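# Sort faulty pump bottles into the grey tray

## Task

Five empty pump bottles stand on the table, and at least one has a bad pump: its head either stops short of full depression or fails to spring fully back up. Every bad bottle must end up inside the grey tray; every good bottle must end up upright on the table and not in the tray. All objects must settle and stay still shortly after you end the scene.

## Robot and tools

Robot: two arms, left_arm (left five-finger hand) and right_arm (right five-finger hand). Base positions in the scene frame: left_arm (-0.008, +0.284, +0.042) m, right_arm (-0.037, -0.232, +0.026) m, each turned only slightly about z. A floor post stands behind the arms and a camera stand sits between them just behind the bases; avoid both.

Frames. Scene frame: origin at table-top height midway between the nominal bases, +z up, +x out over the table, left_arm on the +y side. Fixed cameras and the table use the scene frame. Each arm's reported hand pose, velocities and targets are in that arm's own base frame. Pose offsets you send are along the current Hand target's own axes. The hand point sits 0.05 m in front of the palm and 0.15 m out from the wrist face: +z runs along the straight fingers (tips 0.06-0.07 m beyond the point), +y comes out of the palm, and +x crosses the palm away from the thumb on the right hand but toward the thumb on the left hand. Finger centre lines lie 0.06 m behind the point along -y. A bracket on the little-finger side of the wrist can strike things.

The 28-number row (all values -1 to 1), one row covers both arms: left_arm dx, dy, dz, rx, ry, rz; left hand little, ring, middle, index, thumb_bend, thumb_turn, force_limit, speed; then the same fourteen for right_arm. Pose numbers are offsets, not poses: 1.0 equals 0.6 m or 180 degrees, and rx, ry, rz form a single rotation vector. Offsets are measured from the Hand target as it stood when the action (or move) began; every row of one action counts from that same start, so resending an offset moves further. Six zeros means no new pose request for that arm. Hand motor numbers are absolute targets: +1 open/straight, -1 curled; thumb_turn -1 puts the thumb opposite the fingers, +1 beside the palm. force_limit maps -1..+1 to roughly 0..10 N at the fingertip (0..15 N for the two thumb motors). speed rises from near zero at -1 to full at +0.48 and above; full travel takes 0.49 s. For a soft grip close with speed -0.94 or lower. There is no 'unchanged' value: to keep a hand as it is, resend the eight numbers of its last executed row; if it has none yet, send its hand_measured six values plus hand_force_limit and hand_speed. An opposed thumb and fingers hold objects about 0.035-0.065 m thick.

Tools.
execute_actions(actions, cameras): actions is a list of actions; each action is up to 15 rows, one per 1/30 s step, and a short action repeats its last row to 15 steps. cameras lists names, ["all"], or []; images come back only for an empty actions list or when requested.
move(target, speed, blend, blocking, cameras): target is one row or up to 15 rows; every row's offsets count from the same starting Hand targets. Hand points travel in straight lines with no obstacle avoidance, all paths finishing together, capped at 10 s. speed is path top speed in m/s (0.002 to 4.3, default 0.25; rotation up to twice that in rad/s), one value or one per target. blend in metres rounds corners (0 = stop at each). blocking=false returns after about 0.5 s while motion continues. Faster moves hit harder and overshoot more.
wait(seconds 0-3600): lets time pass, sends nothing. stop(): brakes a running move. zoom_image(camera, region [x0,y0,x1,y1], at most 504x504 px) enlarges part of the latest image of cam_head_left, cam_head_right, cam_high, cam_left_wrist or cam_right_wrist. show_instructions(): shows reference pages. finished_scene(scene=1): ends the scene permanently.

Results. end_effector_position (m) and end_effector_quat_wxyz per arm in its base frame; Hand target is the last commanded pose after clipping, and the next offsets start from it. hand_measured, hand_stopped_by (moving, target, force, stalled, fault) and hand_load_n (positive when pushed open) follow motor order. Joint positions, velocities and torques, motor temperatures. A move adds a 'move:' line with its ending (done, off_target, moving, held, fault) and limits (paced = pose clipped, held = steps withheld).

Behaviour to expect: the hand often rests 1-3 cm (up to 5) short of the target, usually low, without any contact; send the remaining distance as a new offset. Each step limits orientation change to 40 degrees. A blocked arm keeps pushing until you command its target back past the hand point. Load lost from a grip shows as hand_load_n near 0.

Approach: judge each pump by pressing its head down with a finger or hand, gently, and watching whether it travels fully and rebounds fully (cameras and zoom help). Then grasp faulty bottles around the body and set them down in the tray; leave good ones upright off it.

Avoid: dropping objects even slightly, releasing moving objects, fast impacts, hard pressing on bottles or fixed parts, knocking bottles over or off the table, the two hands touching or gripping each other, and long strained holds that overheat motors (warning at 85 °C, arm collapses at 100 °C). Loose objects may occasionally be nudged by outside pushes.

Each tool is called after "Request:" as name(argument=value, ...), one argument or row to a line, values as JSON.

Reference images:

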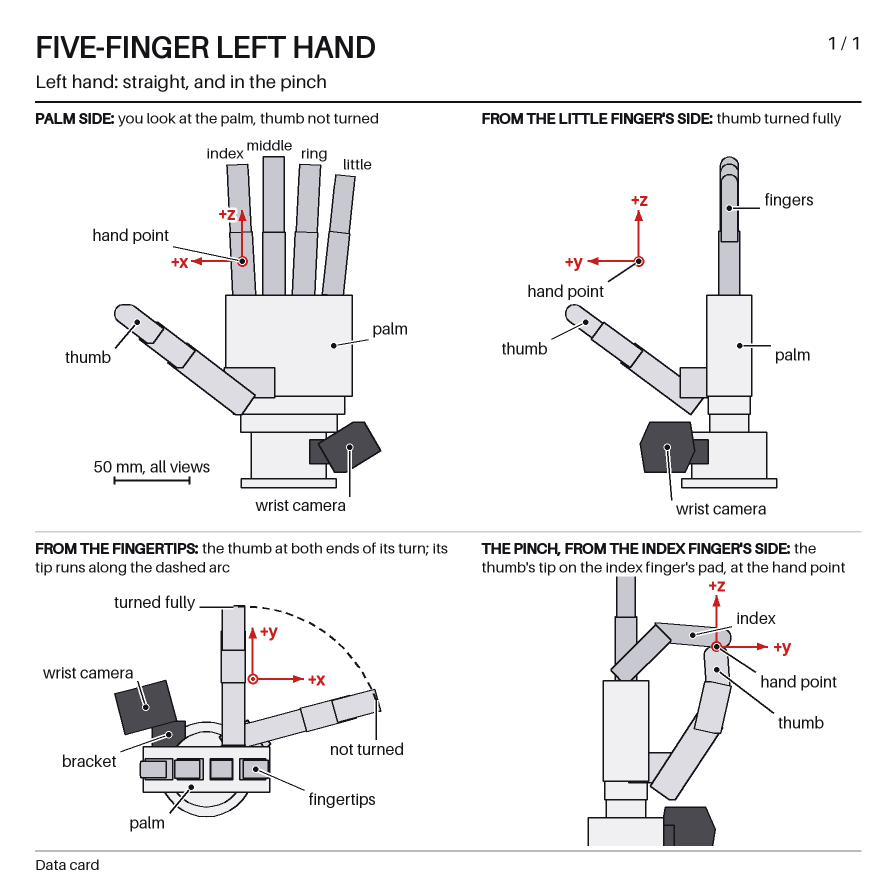

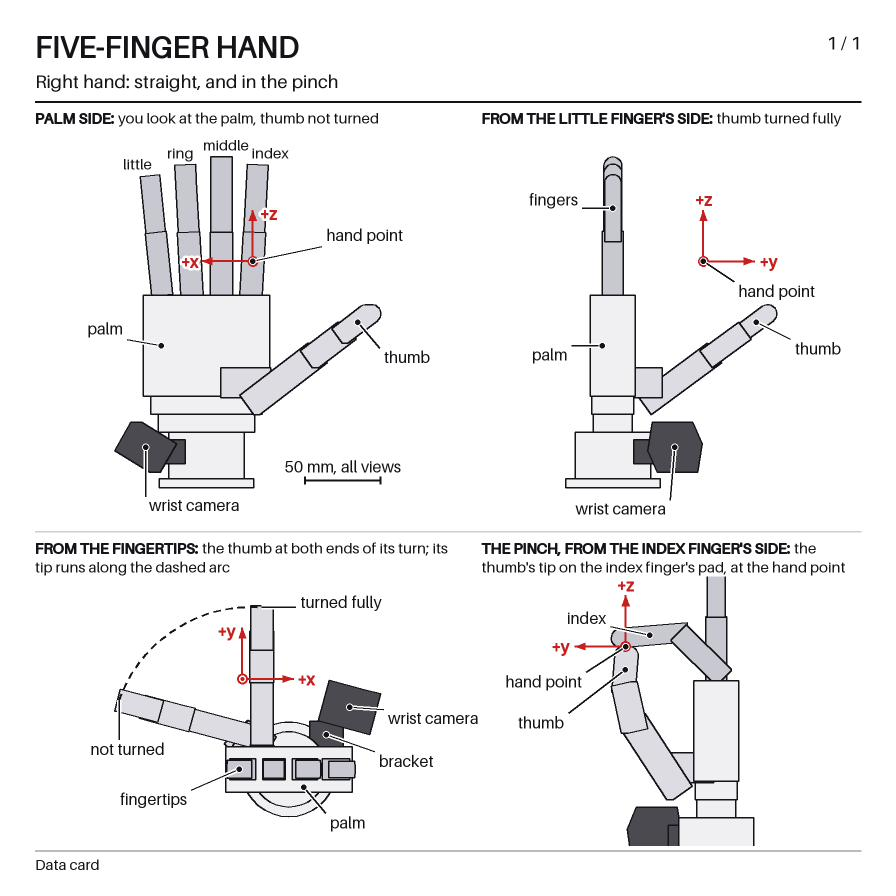

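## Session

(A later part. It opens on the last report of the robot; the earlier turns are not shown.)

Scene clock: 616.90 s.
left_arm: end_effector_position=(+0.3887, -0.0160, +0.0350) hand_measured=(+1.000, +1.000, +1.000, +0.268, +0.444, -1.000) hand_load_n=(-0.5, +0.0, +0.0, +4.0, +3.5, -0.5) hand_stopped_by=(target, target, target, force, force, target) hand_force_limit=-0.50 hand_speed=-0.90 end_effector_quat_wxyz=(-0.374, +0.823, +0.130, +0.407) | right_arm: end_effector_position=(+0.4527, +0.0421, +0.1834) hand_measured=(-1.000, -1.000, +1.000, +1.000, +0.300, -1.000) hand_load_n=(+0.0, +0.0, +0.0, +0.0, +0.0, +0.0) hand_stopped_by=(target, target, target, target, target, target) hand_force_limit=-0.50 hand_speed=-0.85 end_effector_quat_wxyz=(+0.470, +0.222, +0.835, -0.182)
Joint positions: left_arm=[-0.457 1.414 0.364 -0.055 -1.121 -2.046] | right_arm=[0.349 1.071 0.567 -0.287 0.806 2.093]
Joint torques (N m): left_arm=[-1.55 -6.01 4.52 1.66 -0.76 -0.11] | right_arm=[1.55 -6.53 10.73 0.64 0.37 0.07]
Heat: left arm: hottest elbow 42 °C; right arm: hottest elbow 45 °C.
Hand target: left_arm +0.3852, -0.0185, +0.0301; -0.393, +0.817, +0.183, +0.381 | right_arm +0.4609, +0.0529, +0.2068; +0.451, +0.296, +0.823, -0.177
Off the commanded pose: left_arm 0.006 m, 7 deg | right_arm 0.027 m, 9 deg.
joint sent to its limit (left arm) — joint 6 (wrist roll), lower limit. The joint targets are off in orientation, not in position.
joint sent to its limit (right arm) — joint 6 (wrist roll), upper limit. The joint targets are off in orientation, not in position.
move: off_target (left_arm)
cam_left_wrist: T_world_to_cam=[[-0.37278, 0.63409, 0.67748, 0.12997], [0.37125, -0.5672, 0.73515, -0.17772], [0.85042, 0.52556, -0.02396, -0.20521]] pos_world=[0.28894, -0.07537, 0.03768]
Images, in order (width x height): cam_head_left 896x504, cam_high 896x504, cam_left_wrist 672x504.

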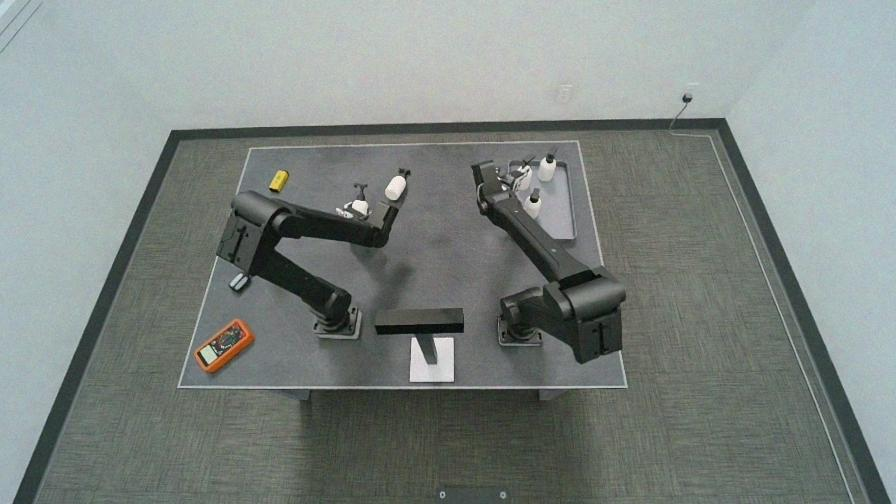

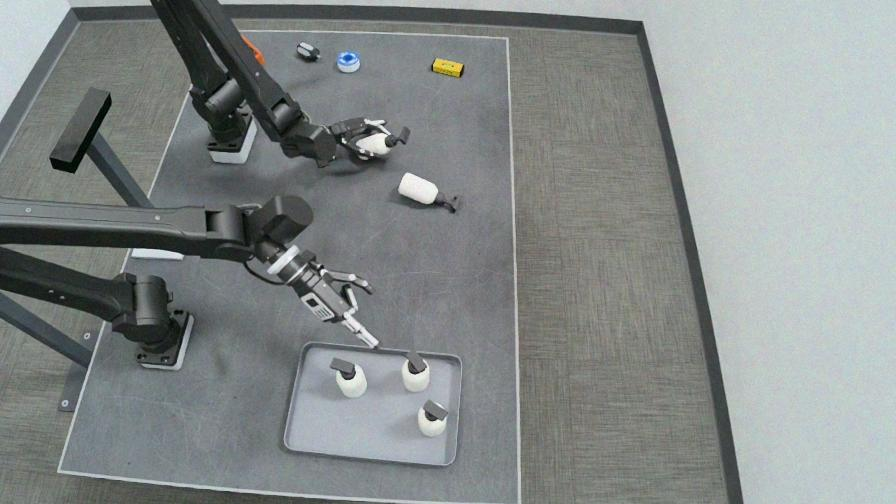

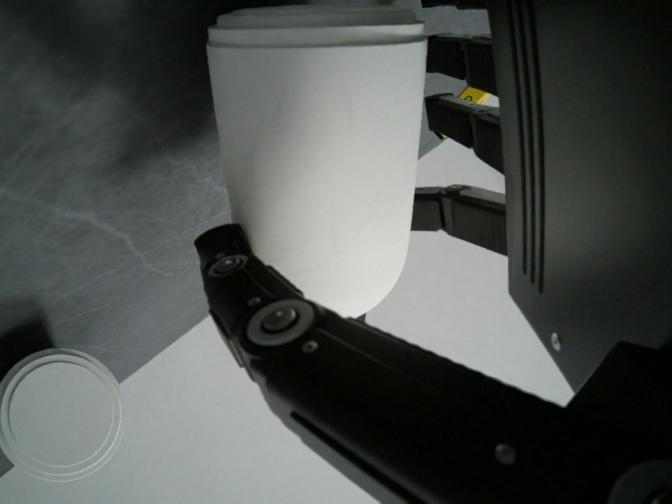

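Request:
move(
  target=[
    [-0.0153,0.0101,0.008,0,0,0,1,1,1,-1,-1,-1,-0.5,-0.9,0,0,0,0,0,0,-1,-1,1,1,0.3,-1,-0.5,-0.85],
    [-0.0635,-0.0349,-0.0279,0,0,0,1,1,1,-1,-1,-1,-0.5,-0.9,0,0,0,0,0,0,-1,-1,1,1,0.3,-1,-0.5,-0.85],
  ],
  speed=0.03,
  blend=0.003,
  cameras=["cam_high","cam_head_left","cam_left_wrist"],
)

Request:
zoom_image(
  camera="cam_high",
  region=[320, 80, 420, 180],
)

Request:
zoom_image(
  camera="cam_head_left",
  region=[310, 160, 430, 260],
)

Scene clock: 622.73 s.
left_arm: end_effector_position=(+0.3506, -0.0182, +0.0267) hand_measured=(+1.000, +1.000, +1.000, +0.268, +0.444, -1.000) hand_load_n=(+0.0, +0.0, +0.0, +4.0, +3.5, -0.5) hand_stopped_by=(target, target, target, force, force, target) hand_force_limit=-0.50 hand_speed=-0.90 end_effector_quat_wxyz=(-0.364, +0.819, +0.110, +0.430) | right_arm: end_effector_position=(+0.4527, +0.0421, +0.1834) hand_measured=(-1.000, -1.000, +1.000, +1.000, +0.300, -1.000) hand_load_n=(+0.0, +0.0, +0.0, +0.0, +0.0, +0.0) hand_stopped_by=(target, target, target, target, target, target) hand_force_limit=-0.50 hand_speed=-0.85 end_effector_quat_wxyz=(+0.470, +0.222, +0.835, -0.182)
Joint positions: left_arm=[-0.526 1.372 0.238 0.049 -1.146 -2.046] | right_arm=[0.349 1.071 0.567 -0.287 0.806 2.093]
Joint torques (N m): left_arm=[-1.49 -5.83 2.61 0.96 -0.14 -0.11] | right_arm=[1.55 -6.59 10.74 0.65 0.37 0.07]
Heat: left arm: hottest elbow 41 °C; right arm: hottest elbow 45 °C.
Hand target: left_arm +0.3401, -0.0184, +0.0182; -0.393, +0.817, +0.183, +0.381 | right_arm +0.4609, +0.0529, +0.2068; +0.451, +0.296, +0.823, -0.177
Off the commanded pose: left_arm 0.013 m, 11 deg | right_arm 0.027 m, 9 deg.
joint sent to its limit (left arm) — joint 6 (wrist roll), lower limit. The joint targets are off in orientation, not in position.
joint sent to its limit (right arm) — joint 6 (wrist roll), upper limit. The joint targets are off in orientation, not in position.
move: off_target (left_arm)
cam_left_wrist: T_world_to_cam=[[-0.35584, 0.64839, 0.67303, 0.11725], [0.31704, -0.59371, 0.73959, -0.1402], [0.87913, 0.47656, 0.0057, -0.18359]] pos_world=[0.24757, -0.07177, 0.02582]
Images, in order (width x height): cam_head_left 896x504, cam_high 896x504, cam_left_wrist 672x504.

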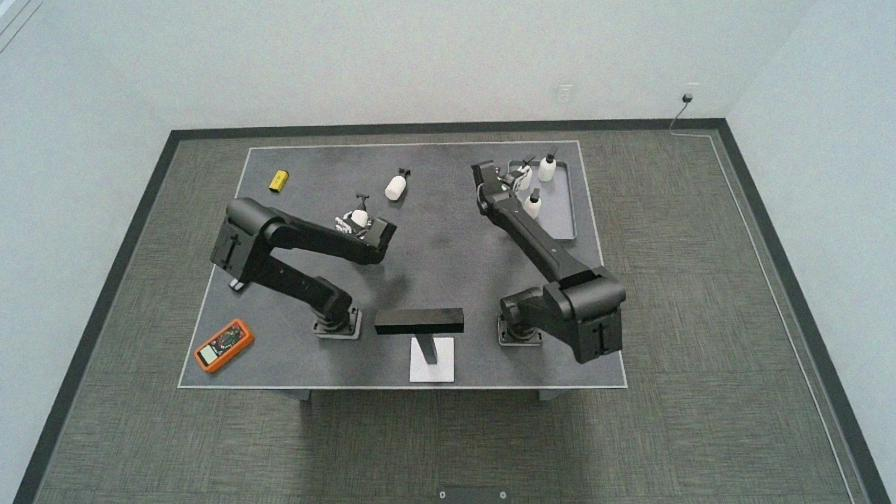

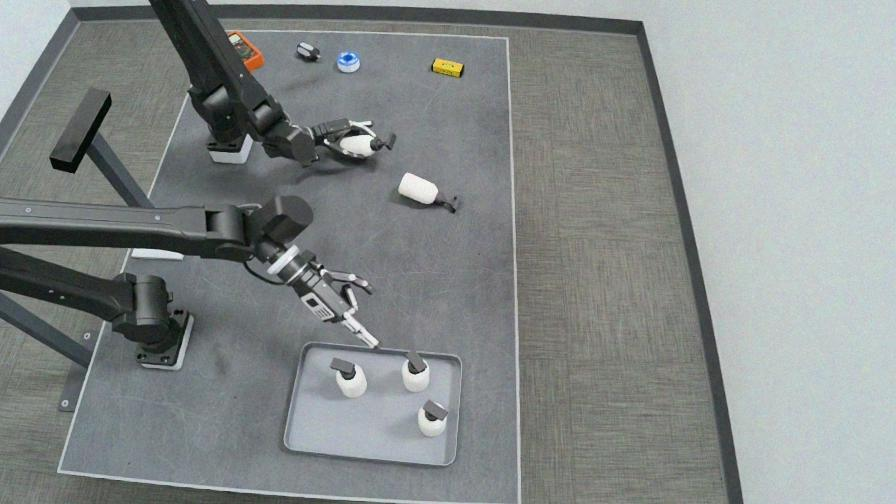

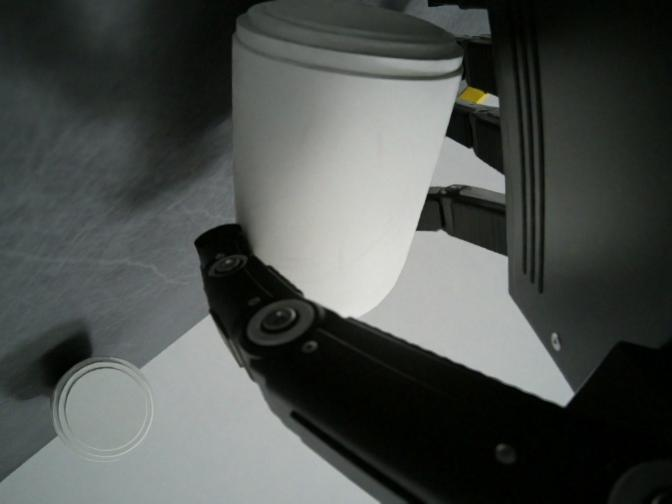

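Scaled by 5.040 from the camera's image (finer frame: 1280x720).

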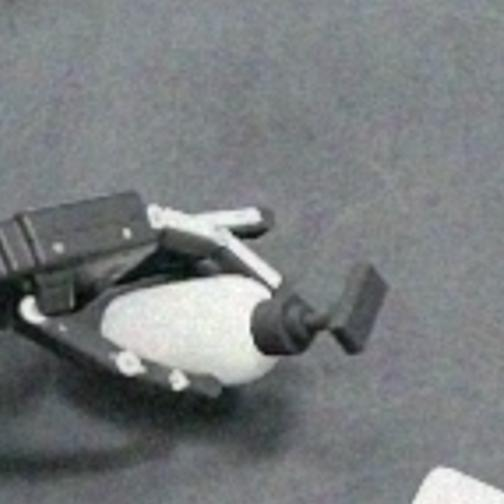

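Scaled by 4.200 from the camera's image (finer frame: 1280x720).

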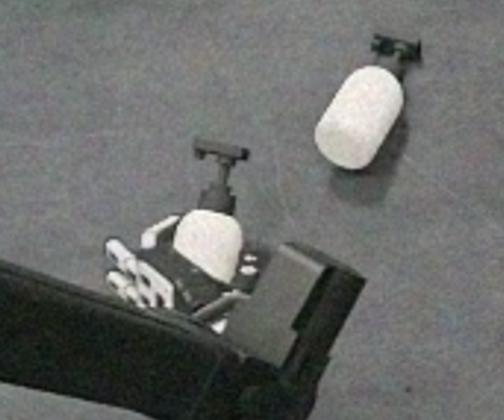

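Request:
move(
  target=[
    [0.1405,-0.0922,-0.0737,0,0,0,1,1,1,-1,-1,-1,-0.5,-0.9,0,0,0,0,0,0,-1,-1,1,1,0.3,-1,-0.5,-0.85],
    [0.2048,-0.0567,0.0047,0,-0.2778,0.3467,1,1,1,-1,-1,-1,-0.5,-0.9,0,0,0,0,0,0,-1,-1,1,1,0.3,-1,-0.5,-0.85],
  ],
  speed=0.2,
  blend=0.02,
  cameras=["cam_high","cam_head_left","cam_left_wrist"],
)

Request:
zoom_image(
  camera="cam_high",
  region=[320, 60, 440, 180],
)

Request:
zoom_image(
  camera="cam_head_left",
  region=[310, 130, 430, 250],
)

Scene clock: 633.97 s.
left_arm: end_effector_position=(+0.3896, +0.0054, +0.1235) hand_measured=(+1.000, +1.000, +1.000, +0.268, +0.444, -1.000) hand_load_n=(+0.0, +0.0, +0.0, +4.0, +3.5, +0.0) hand_stopped_by=(target, target, target, force, force, target) hand_force_limit=-0.50 hand_speed=-0.90 end_effector_quat_wxyz=(-0.397, +0.892, -0.140, -0.164) | right_arm: end_effector_position=(+0.4527, +0.0421, +0.1834) hand_measured=(-1.000, -1.000, +1.000, +1.000, +0.300, -1.000) hand_load_n=(+0.0, +0.0, +0.0, +0.0, +0.0, +0.0) hand_stopped_by=(target, target, target, target, target, target) hand_force_limit=-0.50 hand_speed=-0.85 end_effector_quat_wxyz=(+0.470, +0.222, +0.835, -0.182)
Joint positions: left_arm=[-0.23 1.631 1.251 -1.697 -0.766 -1.696] | right_arm=[0.349 1.071 0.567 -0.287 0.806 2.093]
Joint torques (N m): left_arm=[-0.21 -11.75 11.45 -1.06 -0.45 0.22] | right_arm=[1.55 -6.53 10.74 0.65 0.38 0.07]
Heat: left arm: hottest elbow 41 °C; right arm: hottest elbow 45 °C.
Hand target: left_arm +0.4001, +0.0050, +0.1282; -0.418, +0.871, -0.111, -0.234 | right_arm +0.4609, +0.0529, +0.2068; +0.451, +0.296, +0.823, -0.177
Off the commanded pose: left_arm 0.012 m, 9 deg | right_arm 0.027 m, 9 deg.
joint sent to its limit (left arm) — joint 4 (wrist pitch), lower limit. The joint targets are off in orientation, not in position.
joint sent to its limit (right arm) — joint 6 (wrist roll), upper limit. The joint targets are off in orientation, not in position.
move: off_target (left_arm)
cam_left_wrist: T_world_to_cam=[[0.57868, 0.58689, 0.56629, -0.29999], [0.7809, -0.59901, -0.17719, -0.27764], [0.23522, 0.54475, -0.80494, 0.12091]] pos_world=[0.36197, -0.05611, 0.21801]
Images, in order (width x height): cam_head_left 896x504, cam_high 896x504, cam_left_wrist 672x504.

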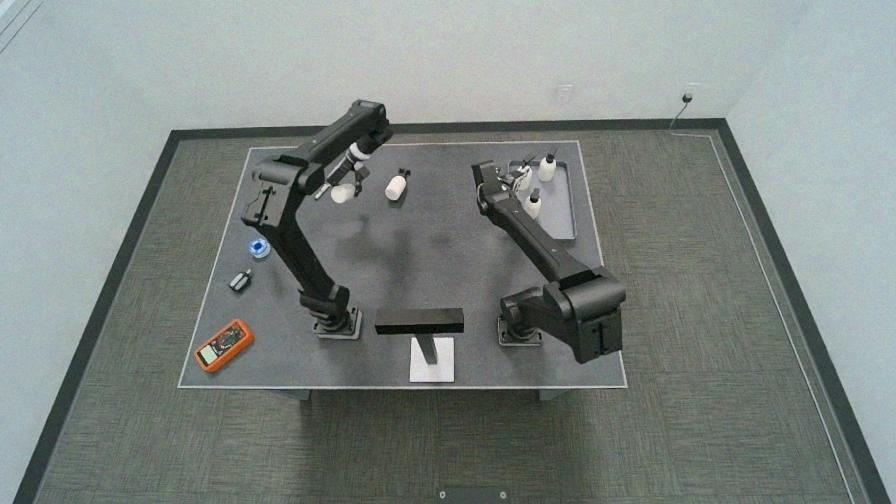

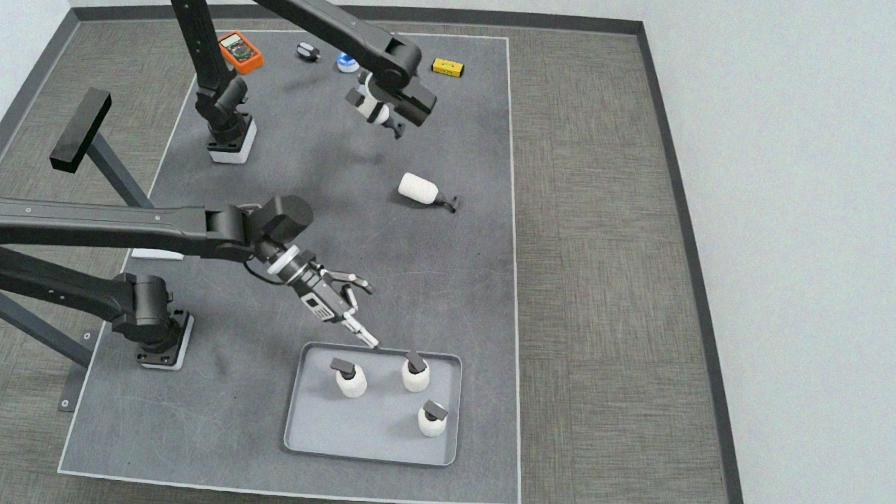

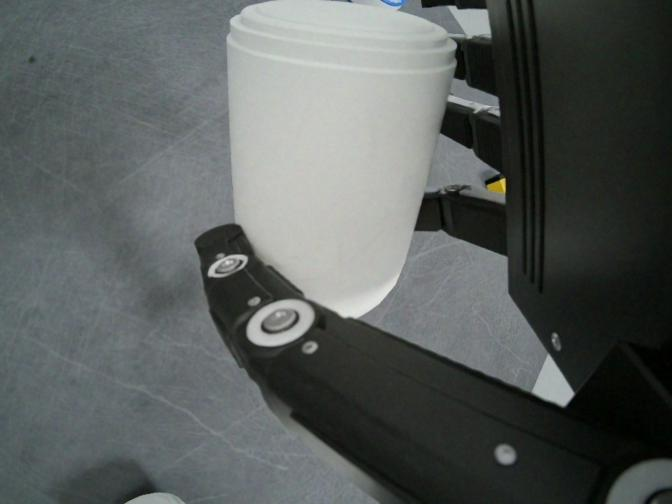

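Scaled by 4.200 from the camera's image (finer frame: 1280x720).

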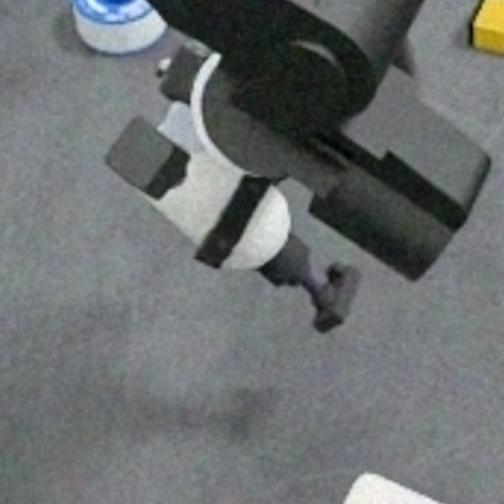

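Scaled by 4.200 from the camera's image (finer frame: 1280x720).

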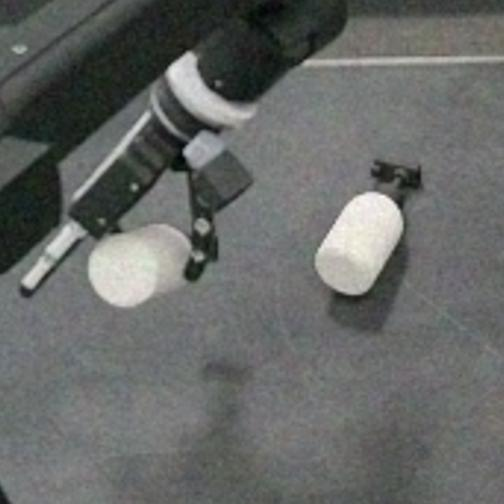

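Request:
move(
  target=[
    [0.0733,0.0991,0.0793,0,0,0,1,1,1,-1,-1,-1,-0.5,-0.9,0,0,0,0,0,0,-1,-1,1,1,0.3,-1,-0.5,-0.85],
  ],
  speed=0.1,
  cameras=["cam_high","cam_head_left","cam_left_wrist"],
)

Request:
zoom_image(
  camera="cam_high",
  region=[320, 80, 440, 200],
)

Scene clock: 636.77 s.
left_arm: end_effector_position=(+0.3902, +0.0086, +0.0396) hand_measured=(+1.000, +1.000, +1.000, +0.268, +0.444, -1.000) hand_load_n=(+0.0, +0.0, +0.0, +3.5, +3.5, +0.0) hand_stopped_by=(target, target, target, force, force, target) hand_force_limit=-0.50 hand_speed=-0.90 end_effector_quat_wxyz=(-0.418, +0.869, -0.116, -0.237) | right_arm: end_effector_position=(+0.4527, +0.0421, +0.1834) hand_measured=(-1.000, -1.000, +1.000, +1.000, +0.300, -1.000) hand_load_n=(+0.0, +0.0, +0.0, +0.0, +0.0, +0.0) hand_stopped_by=(target, target, target, target, target, target) hand_force_limit=-0.50 hand_speed=-0.85 end_effector_quat_wxyz=(+0.470, +0.222, +0.835, -0.182)
Joint positions: left_arm=[-0.23 1.866 1.259 -1.697 -0.76 -1.839] | right_arm=[0.349 1.071 0.567 -0.287 0.806 2.093]
Joint torques (N m): left_arm=[-1.03 -13.98 9.33 -1.37 -0.33 -0.05] | right_arm=[1.55 -6.59 10.73 0.66 0.37 0.07]
Heat: left arm: hottest elbow 41 °C; right arm: hottest elbow 45 °C.
Hand target: left_arm +0.4002, +0.0050, +0.0403; -0.418, +0.871, -0.111, -0.234 | right_arm +0.4609, +0.0529, +0.2068; +0.451, +0.296, +0.823, -0.177
Off the commanded pose: left_arm 0.011 m, 1 deg | right_arm 0.027 m, 9 deg.
joint sent to its limit (right arm) — joint 6 (wrist roll), upper limit. The joint targets are off in orientation, not in position.
joint at its limit (left arm) — joint 4 (wrist pitch), lower limit.
move: off_target (left_arm)
cam_left_wrist: T_world_to_cam=[[0.58987, 0.59216, 0.549, -0.25833], [0.80194, -0.50924, -0.31236, -0.29474], [0.09461, 0.62451, -0.77526, 0.10458]] pos_world=[0.37885, -0.06243, 0.13084]
Images, in order (width x height): cam_head_left 896x504, cam_high 896x504, cam_left_wrist 672x504.

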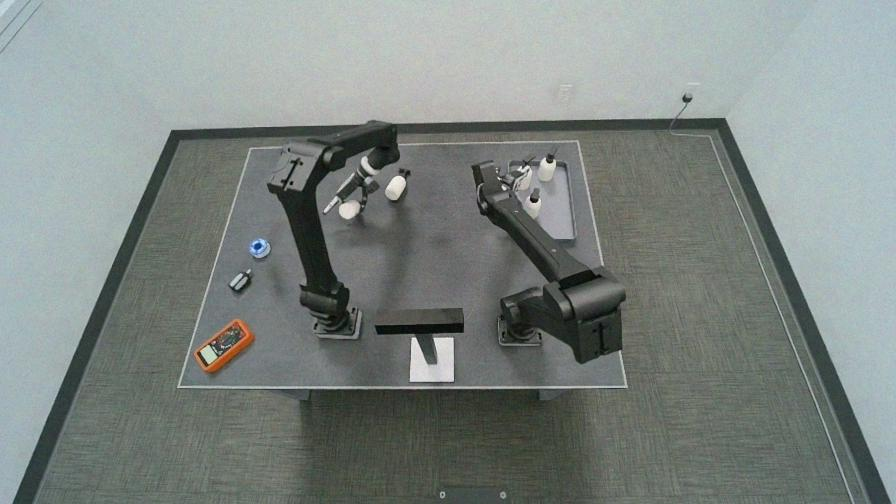

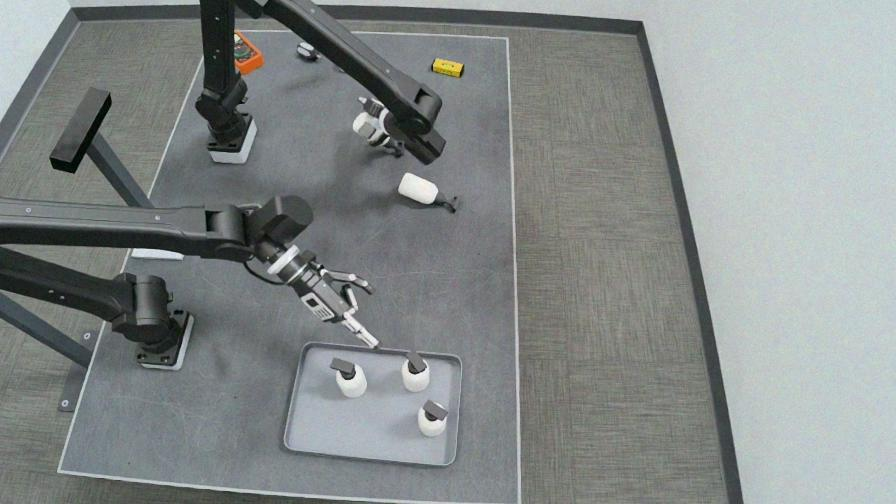

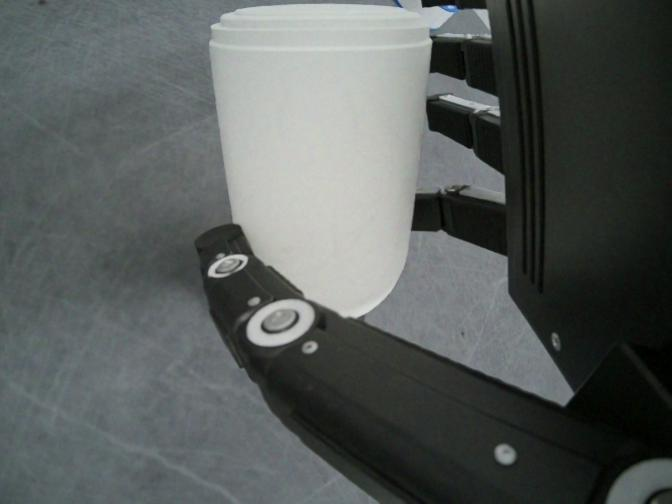

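Scaled by 4.200 from the camera's image (finer frame: 1280x720).

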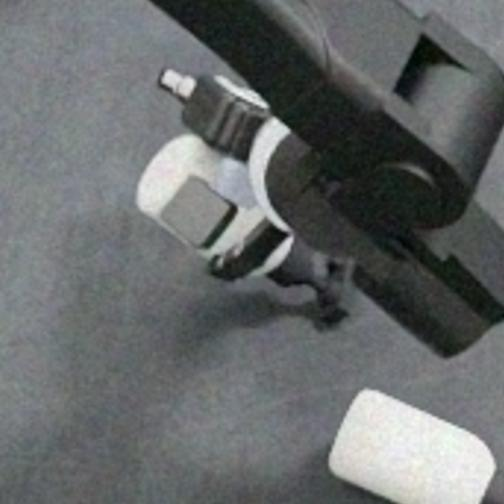

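Request:
move(
  target=[
    [0.0383,0.0518,0.0415,0,0,0,1,1,1,-1,-1,-1,-0.5,-0.9,0,0,0,0,0,0,-1,-1,1,1,0.3,-1,-0.5,-0.85],
  ],
  speed=0.05,
  cameras=["cam_high","cam_head_left","cam_left_wrist"],
)

Request:
zoom_image(
  camera="cam_head_left",
  region=[310, 140, 430, 250],
)

Scene clock: 639.07 s.
left_arm: end_effector_position=(+0.4005, +0.0062, +0.0044) hand_measured=(+1.000, +1.000, +1.000, +0.268, +0.444, -1.000) hand_load_n=(+0.0, +0.0, +0.0, +3.5, +3.5, +0.0) hand_stopped_by=(target, target, target, force, force, target) hand_force_limit=-0.50 hand_speed=-0.90 end_effector_quat_wxyz=(-0.417, +0.872, -0.113, -0.230) | right_arm: end_effector_position=(+0.4527, +0.0421, +0.1834) hand_measured=(-1.000, -1.000, +1.000, +1.000, +0.300, -1.000) hand_load_n=(+0.0, +0.0, +0.0, +0.0, +0.0, +0.0) hand_stopped_by=(target, target, target, target, target, target) hand_force_limit=-0.50 hand_speed=-0.85 end_effector_quat_wxyz=(+0.470, +0.222, +0.835, -0.182)
Joint positions: left_arm=[-0.23 1.934 1.259 -1.614 -0.76 -1.841] | right_arm=[0.349 1.071 0.567 -0.287 0.806 2.093]
Joint torques (N m): left_arm=[-1.03 -14.1 6 -0.47 -0.34 -0.04] | right_arm=[1.61 -6.53 10.74 0.65 0.38 0.07]
Heat: left arm: hottest elbow 41 °C; right arm: hottest elbow 45 °C.
Hand target: left_arm +0.4002, +0.0051, -0.0057; -0.418, +0.871, -0.111, -0.234 | right_arm +0.4609, +0.0529, +0.2068; +0.451, +0.296, +0.823, -0.177
Off the commanded pose: left_arm 0.010 m, 0 deg | right_arm 0.027 m, 9 deg.
joint sent to its limit (right arm) — joint 6 (wrist roll), upper limit. The joint targets are off in orientation, not in position.
move: done
cam_left_wrist: T_world_to_cam=[[0.58041, 0.59437, 0.55664, -0.23998], [0.80736, -0.50924, -0.29807, -0.31748], [0.1063, 0.62241, -0.77544, 0.07309]] pos_world=[0.38784, -0.06453, 0.09562]
Images, in order (width x height): cam_head_left 896x504, cam_high 896x504, cam_left_wrist 672x504.

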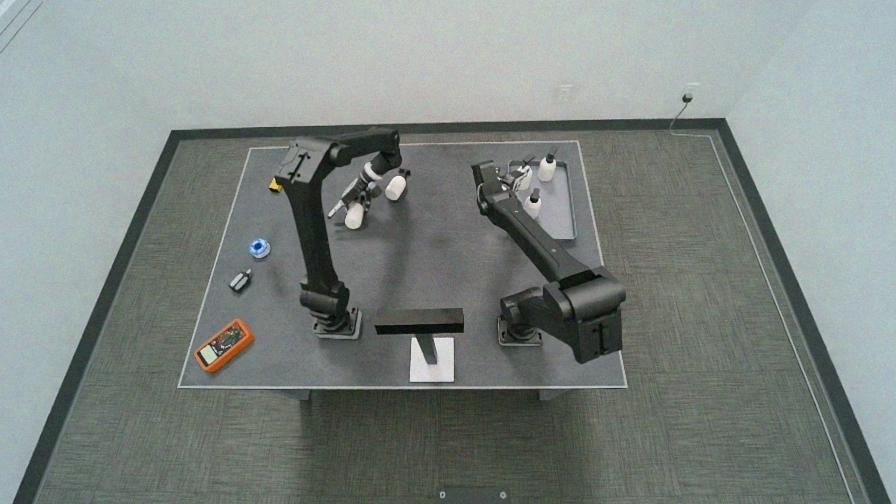

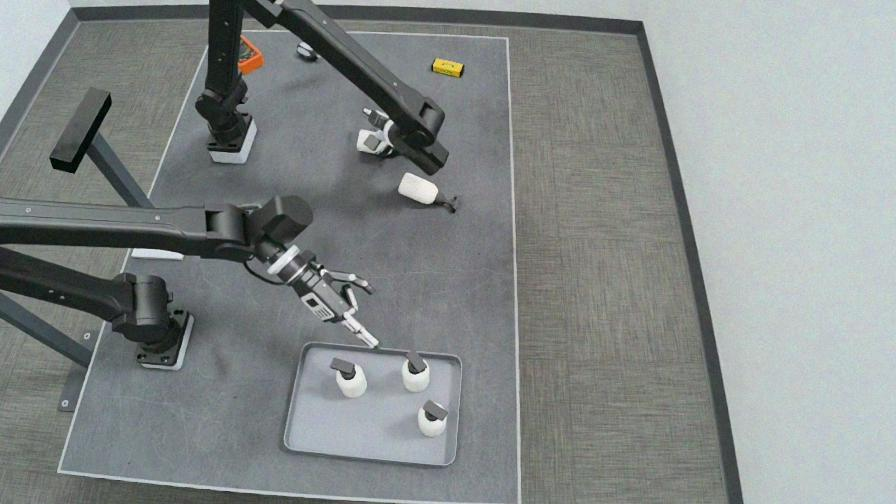

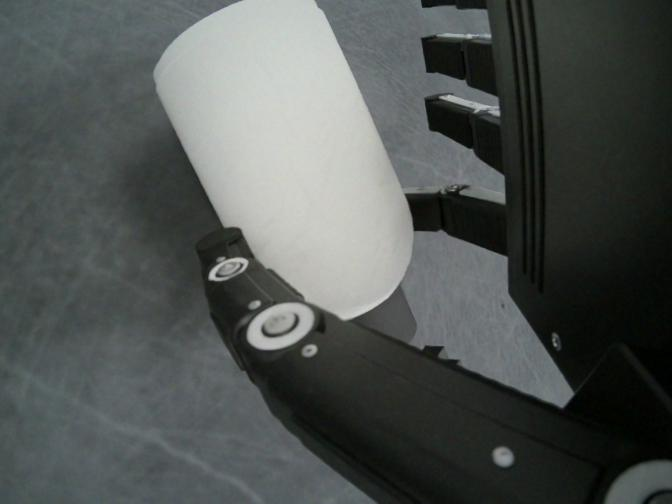

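Scaled by 4.200 from the camera's image (finer frame: 1280x720).

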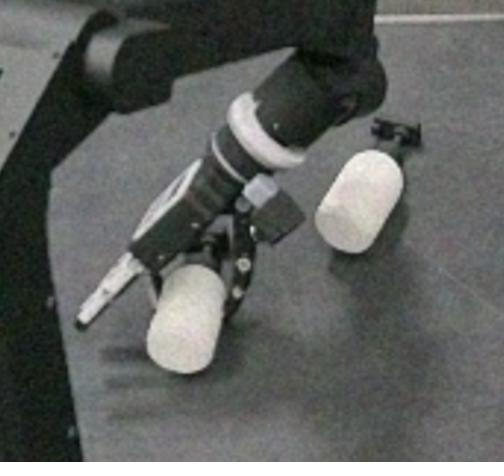

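Request:
move(
  target=[
    [0.0067,0.009,0.0072,0,0,0,1,1,1,-1,-1,-1,-0.5,-0.9,0,0,0,0,0,0,-1,-1,1,1,0.3,-1,-0.5,-0.85],
  ],
  speed=0.03,
  cameras=["cam_head_left","cam_left_wrist"],
)

Request:
zoom_image(
  camera="cam_head_left",
  region=[310, 160, 400, 240],
)

Scene clock: 640.43 s.
left_arm: end_effector_position=(+0.4022, +0.0058, +0.0000) hand_measured=(+1.000, +1.000, +1.000, +0.268, +0.444, -1.000) hand_load_n=(+0.0, +0.0, +0.0, +3.5, +3.0, -1.0) hand_stopped_by=(target, target, target, force, force, target) hand_force_limit=-0.50 hand_speed=-0.90 end_effector_quat_wxyz=(-0.417, +0.873, -0.112, -0.228) | right_arm: end_effector_position=(+0.4527, +0.0421, +0.1834) hand_measured=(-1.000, -1.000, +1.000, +1.000, +0.300, -1.000) hand_load_n=(+0.0, +0.0, +0.0, +0.0, +0.0, +0.0) hand_stopped_by=(target, target, target, target, target, target) hand_force_limit=-0.50 hand_speed=-0.85 end_effector_quat_wxyz=(+0.470, +0.222, +0.835, -0.182)
Joint positions: left_arm=[-0.23 1.941 1.259 -1.602 -0.76 -1.841] | right_arm=[0.349 1.071 0.567 -0.287 0.806 2.093]
Joint torques (N m): left_arm=[-1.03 -13.74 5.56 -0.29 -0.34 -0.04] | right_arm=[1.61 -6.53 10.73 0.65 0.37 0.07]
Heat: left arm: hottest elbow 41 °C; right arm: hottest elbow 45 °C.
Hand target: left_arm +0.4002, +0.0051, -0.0137; -0.418, +0.871, -0.111, -0.234 | right_arm +0.4609, +0.0529, +0.2068; +0.451, +0.296, +0.823, -0.177
Off the commanded pose: left_arm 0.014 m, 1 deg | right_arm 0.027 m, 9 deg.
joint sent to its limit (right arm) — joint 6 (wrist roll), upper limit. The joint targets are off in orientation, not in position.
move: off_target (left_arm)
cam_left_wrist: T_world_to_cam=[[0.57795, 0.5949, 0.55863, -0.23723], [0.80865, -0.50961, -0.29393, -0.32082], [0.10982, 0.62161, -0.77559, 0.06832]] pos_world=[0.38903, -0.06483, 0.09122]

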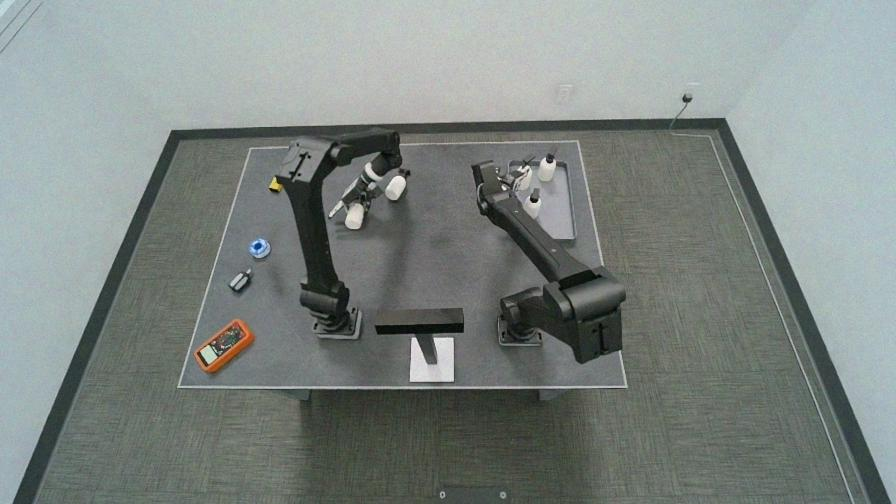

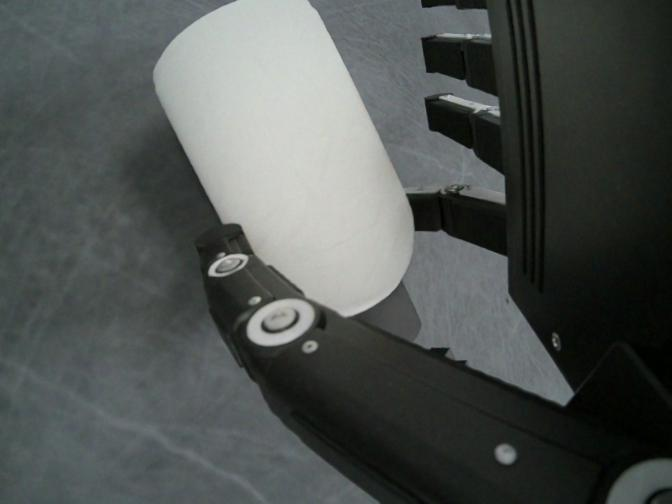

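Scaled by 5.600 from the camera's image (finer frame: 1280x720).

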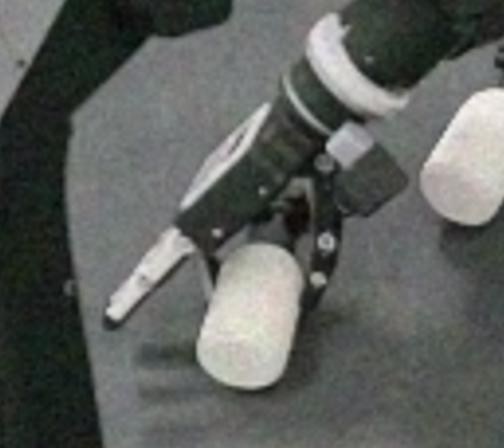

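Request:
move(
  target=[
    [-0.125,-0.1689,-0.1353,0,0,0,1,1,1,-1,-1,-1,-0.5,-0.9,0,0,0,0,0,0,-1,-1,1,1,0.3,-1,-0.5,-0.85],
    [-0.1467,-0.1538,-0.134,0,0.2778,-0.3467,1,1,1,-1,-1,-1,-0.5,-0.9,0,0,0,0,0,0,-1,-1,1,1,0.3,-1,-0.5,-0.85],
  ],
  speed=0.2,
  blend=0.02,
  cameras=["cam_high","cam_head_left","cam_left_wrist"],
)

Request:
zoom_image(
  camera="cam_high",
  region=[320, 60, 440, 180],
)

Request:
zoom_image(
  camera="cam_head_left",
  region=[310, 130, 430, 250],
)

Scene clock: 647.20 s.
left_arm: end_effector_position=(+0.3864, +0.0032, +0.1355) hand_measured=(+1.000, +1.000, +1.000, +0.268, +0.444, -1.000) hand_load_n=(+0.0, +0.0, +0.0, +3.0, +3.0, -0.5) hand_stopped_by=(target, target, target, force, force, target) hand_force_limit=-0.50 hand_speed=-0.90 end_effector_quat_wxyz=(-0.386, +0.824, +0.144, +0.390) | right_arm: end_effector_position=(+0.4527, +0.0421, +0.1834) hand_measured=(-1.000, -1.000, +1.000, +1.000, +0.300, -1.000) hand_load_n=(+0.0, +0.0, +0.0, +0.0, +0.0, +0.0) hand_stopped_by=(target, target, target, target, target, target) hand_force_limit=-0.50 hand_speed=-0.85 end_effector_quat_wxyz=(+0.470, +0.222, +0.835, -0.182)
Joint positions: left_arm=[-0.408 1.068 0.495 -0.553 -1.113 -2.046] | right_arm=[0.349 1.071 0.567 -0.287 0.806 2.093]
Joint torques (N m): left_arm=[-1.55 -5.95 7.69 1.65 -0.77 -0.11] | right_arm=[1.55 -6.53 10.73 0.65 0.37 0.07]
Heat: left arm: hottest elbow 41 °C; right arm: hottest elbow 45 °C.
Hand target: left_arm +0.3850, -0.0001, +0.1361; -0.393, +0.817, +0.183, +0.381 | right_arm +0.4609, +0.0529, +0.2068; +0.451, +0.296, +0.823, -0.177
Off the commanded pose: left_arm 0.004 m, 5 deg | right_arm 0.027 m, 9 deg.
joint sent to its limit (left arm) — joint 6 (wrist roll), lower limit. The joint targets are off in orientation, not in position.
joint sent to its limit (right arm) — joint 6 (wrist roll), upper limit. The joint targets are off in orientation, not in position.
move: off_target (left_arm)
cam_left_wrist: T_world_to_cam=[[-0.38671, 0.61506, 0.68714, 0.05297], [0.4126, -0.55098, 0.72539, -0.25448], [0.82475, 0.56403, -0.0407, -0.19888]] pos_world=[0.28951, -0.06062, 0.1401]
Images, in order (width x height): cam_head_left 896x504, cam_high 896x504, cam_left_wrist 672x504.

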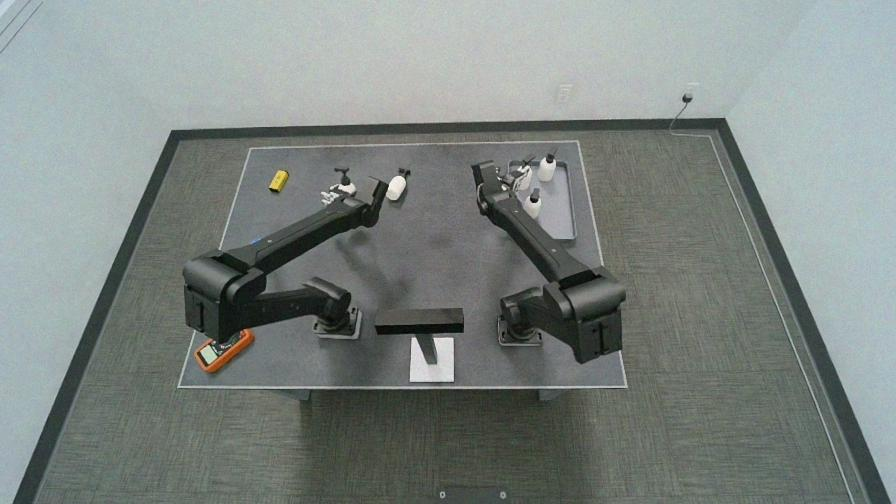

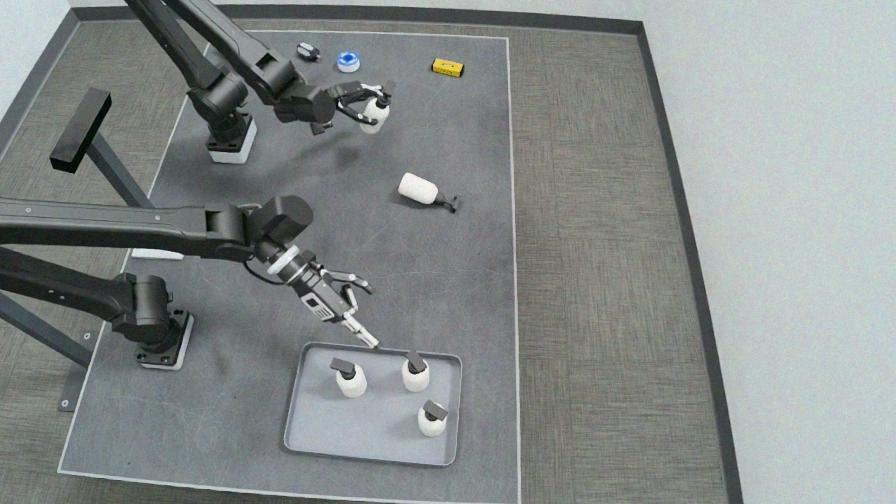

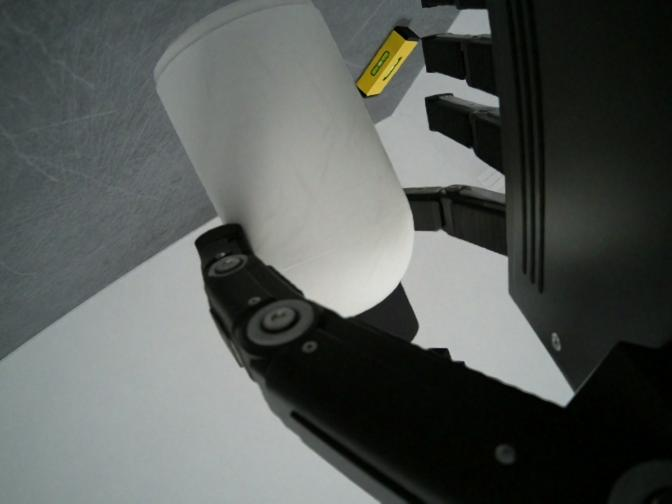

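Scaled by 4.200 from the camera's image (finer frame: 1280x720).

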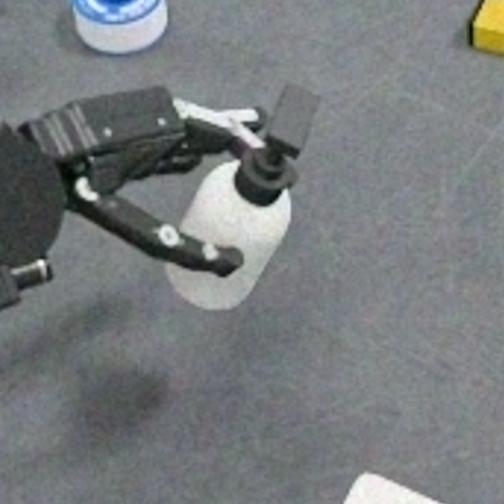

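Scaled by 4.200 from the camera's image (finer frame: 1280x720).

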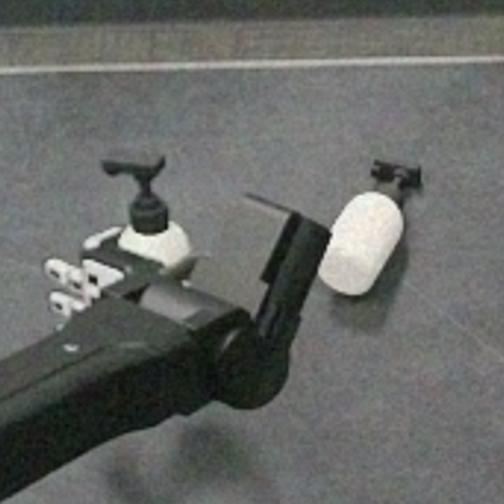

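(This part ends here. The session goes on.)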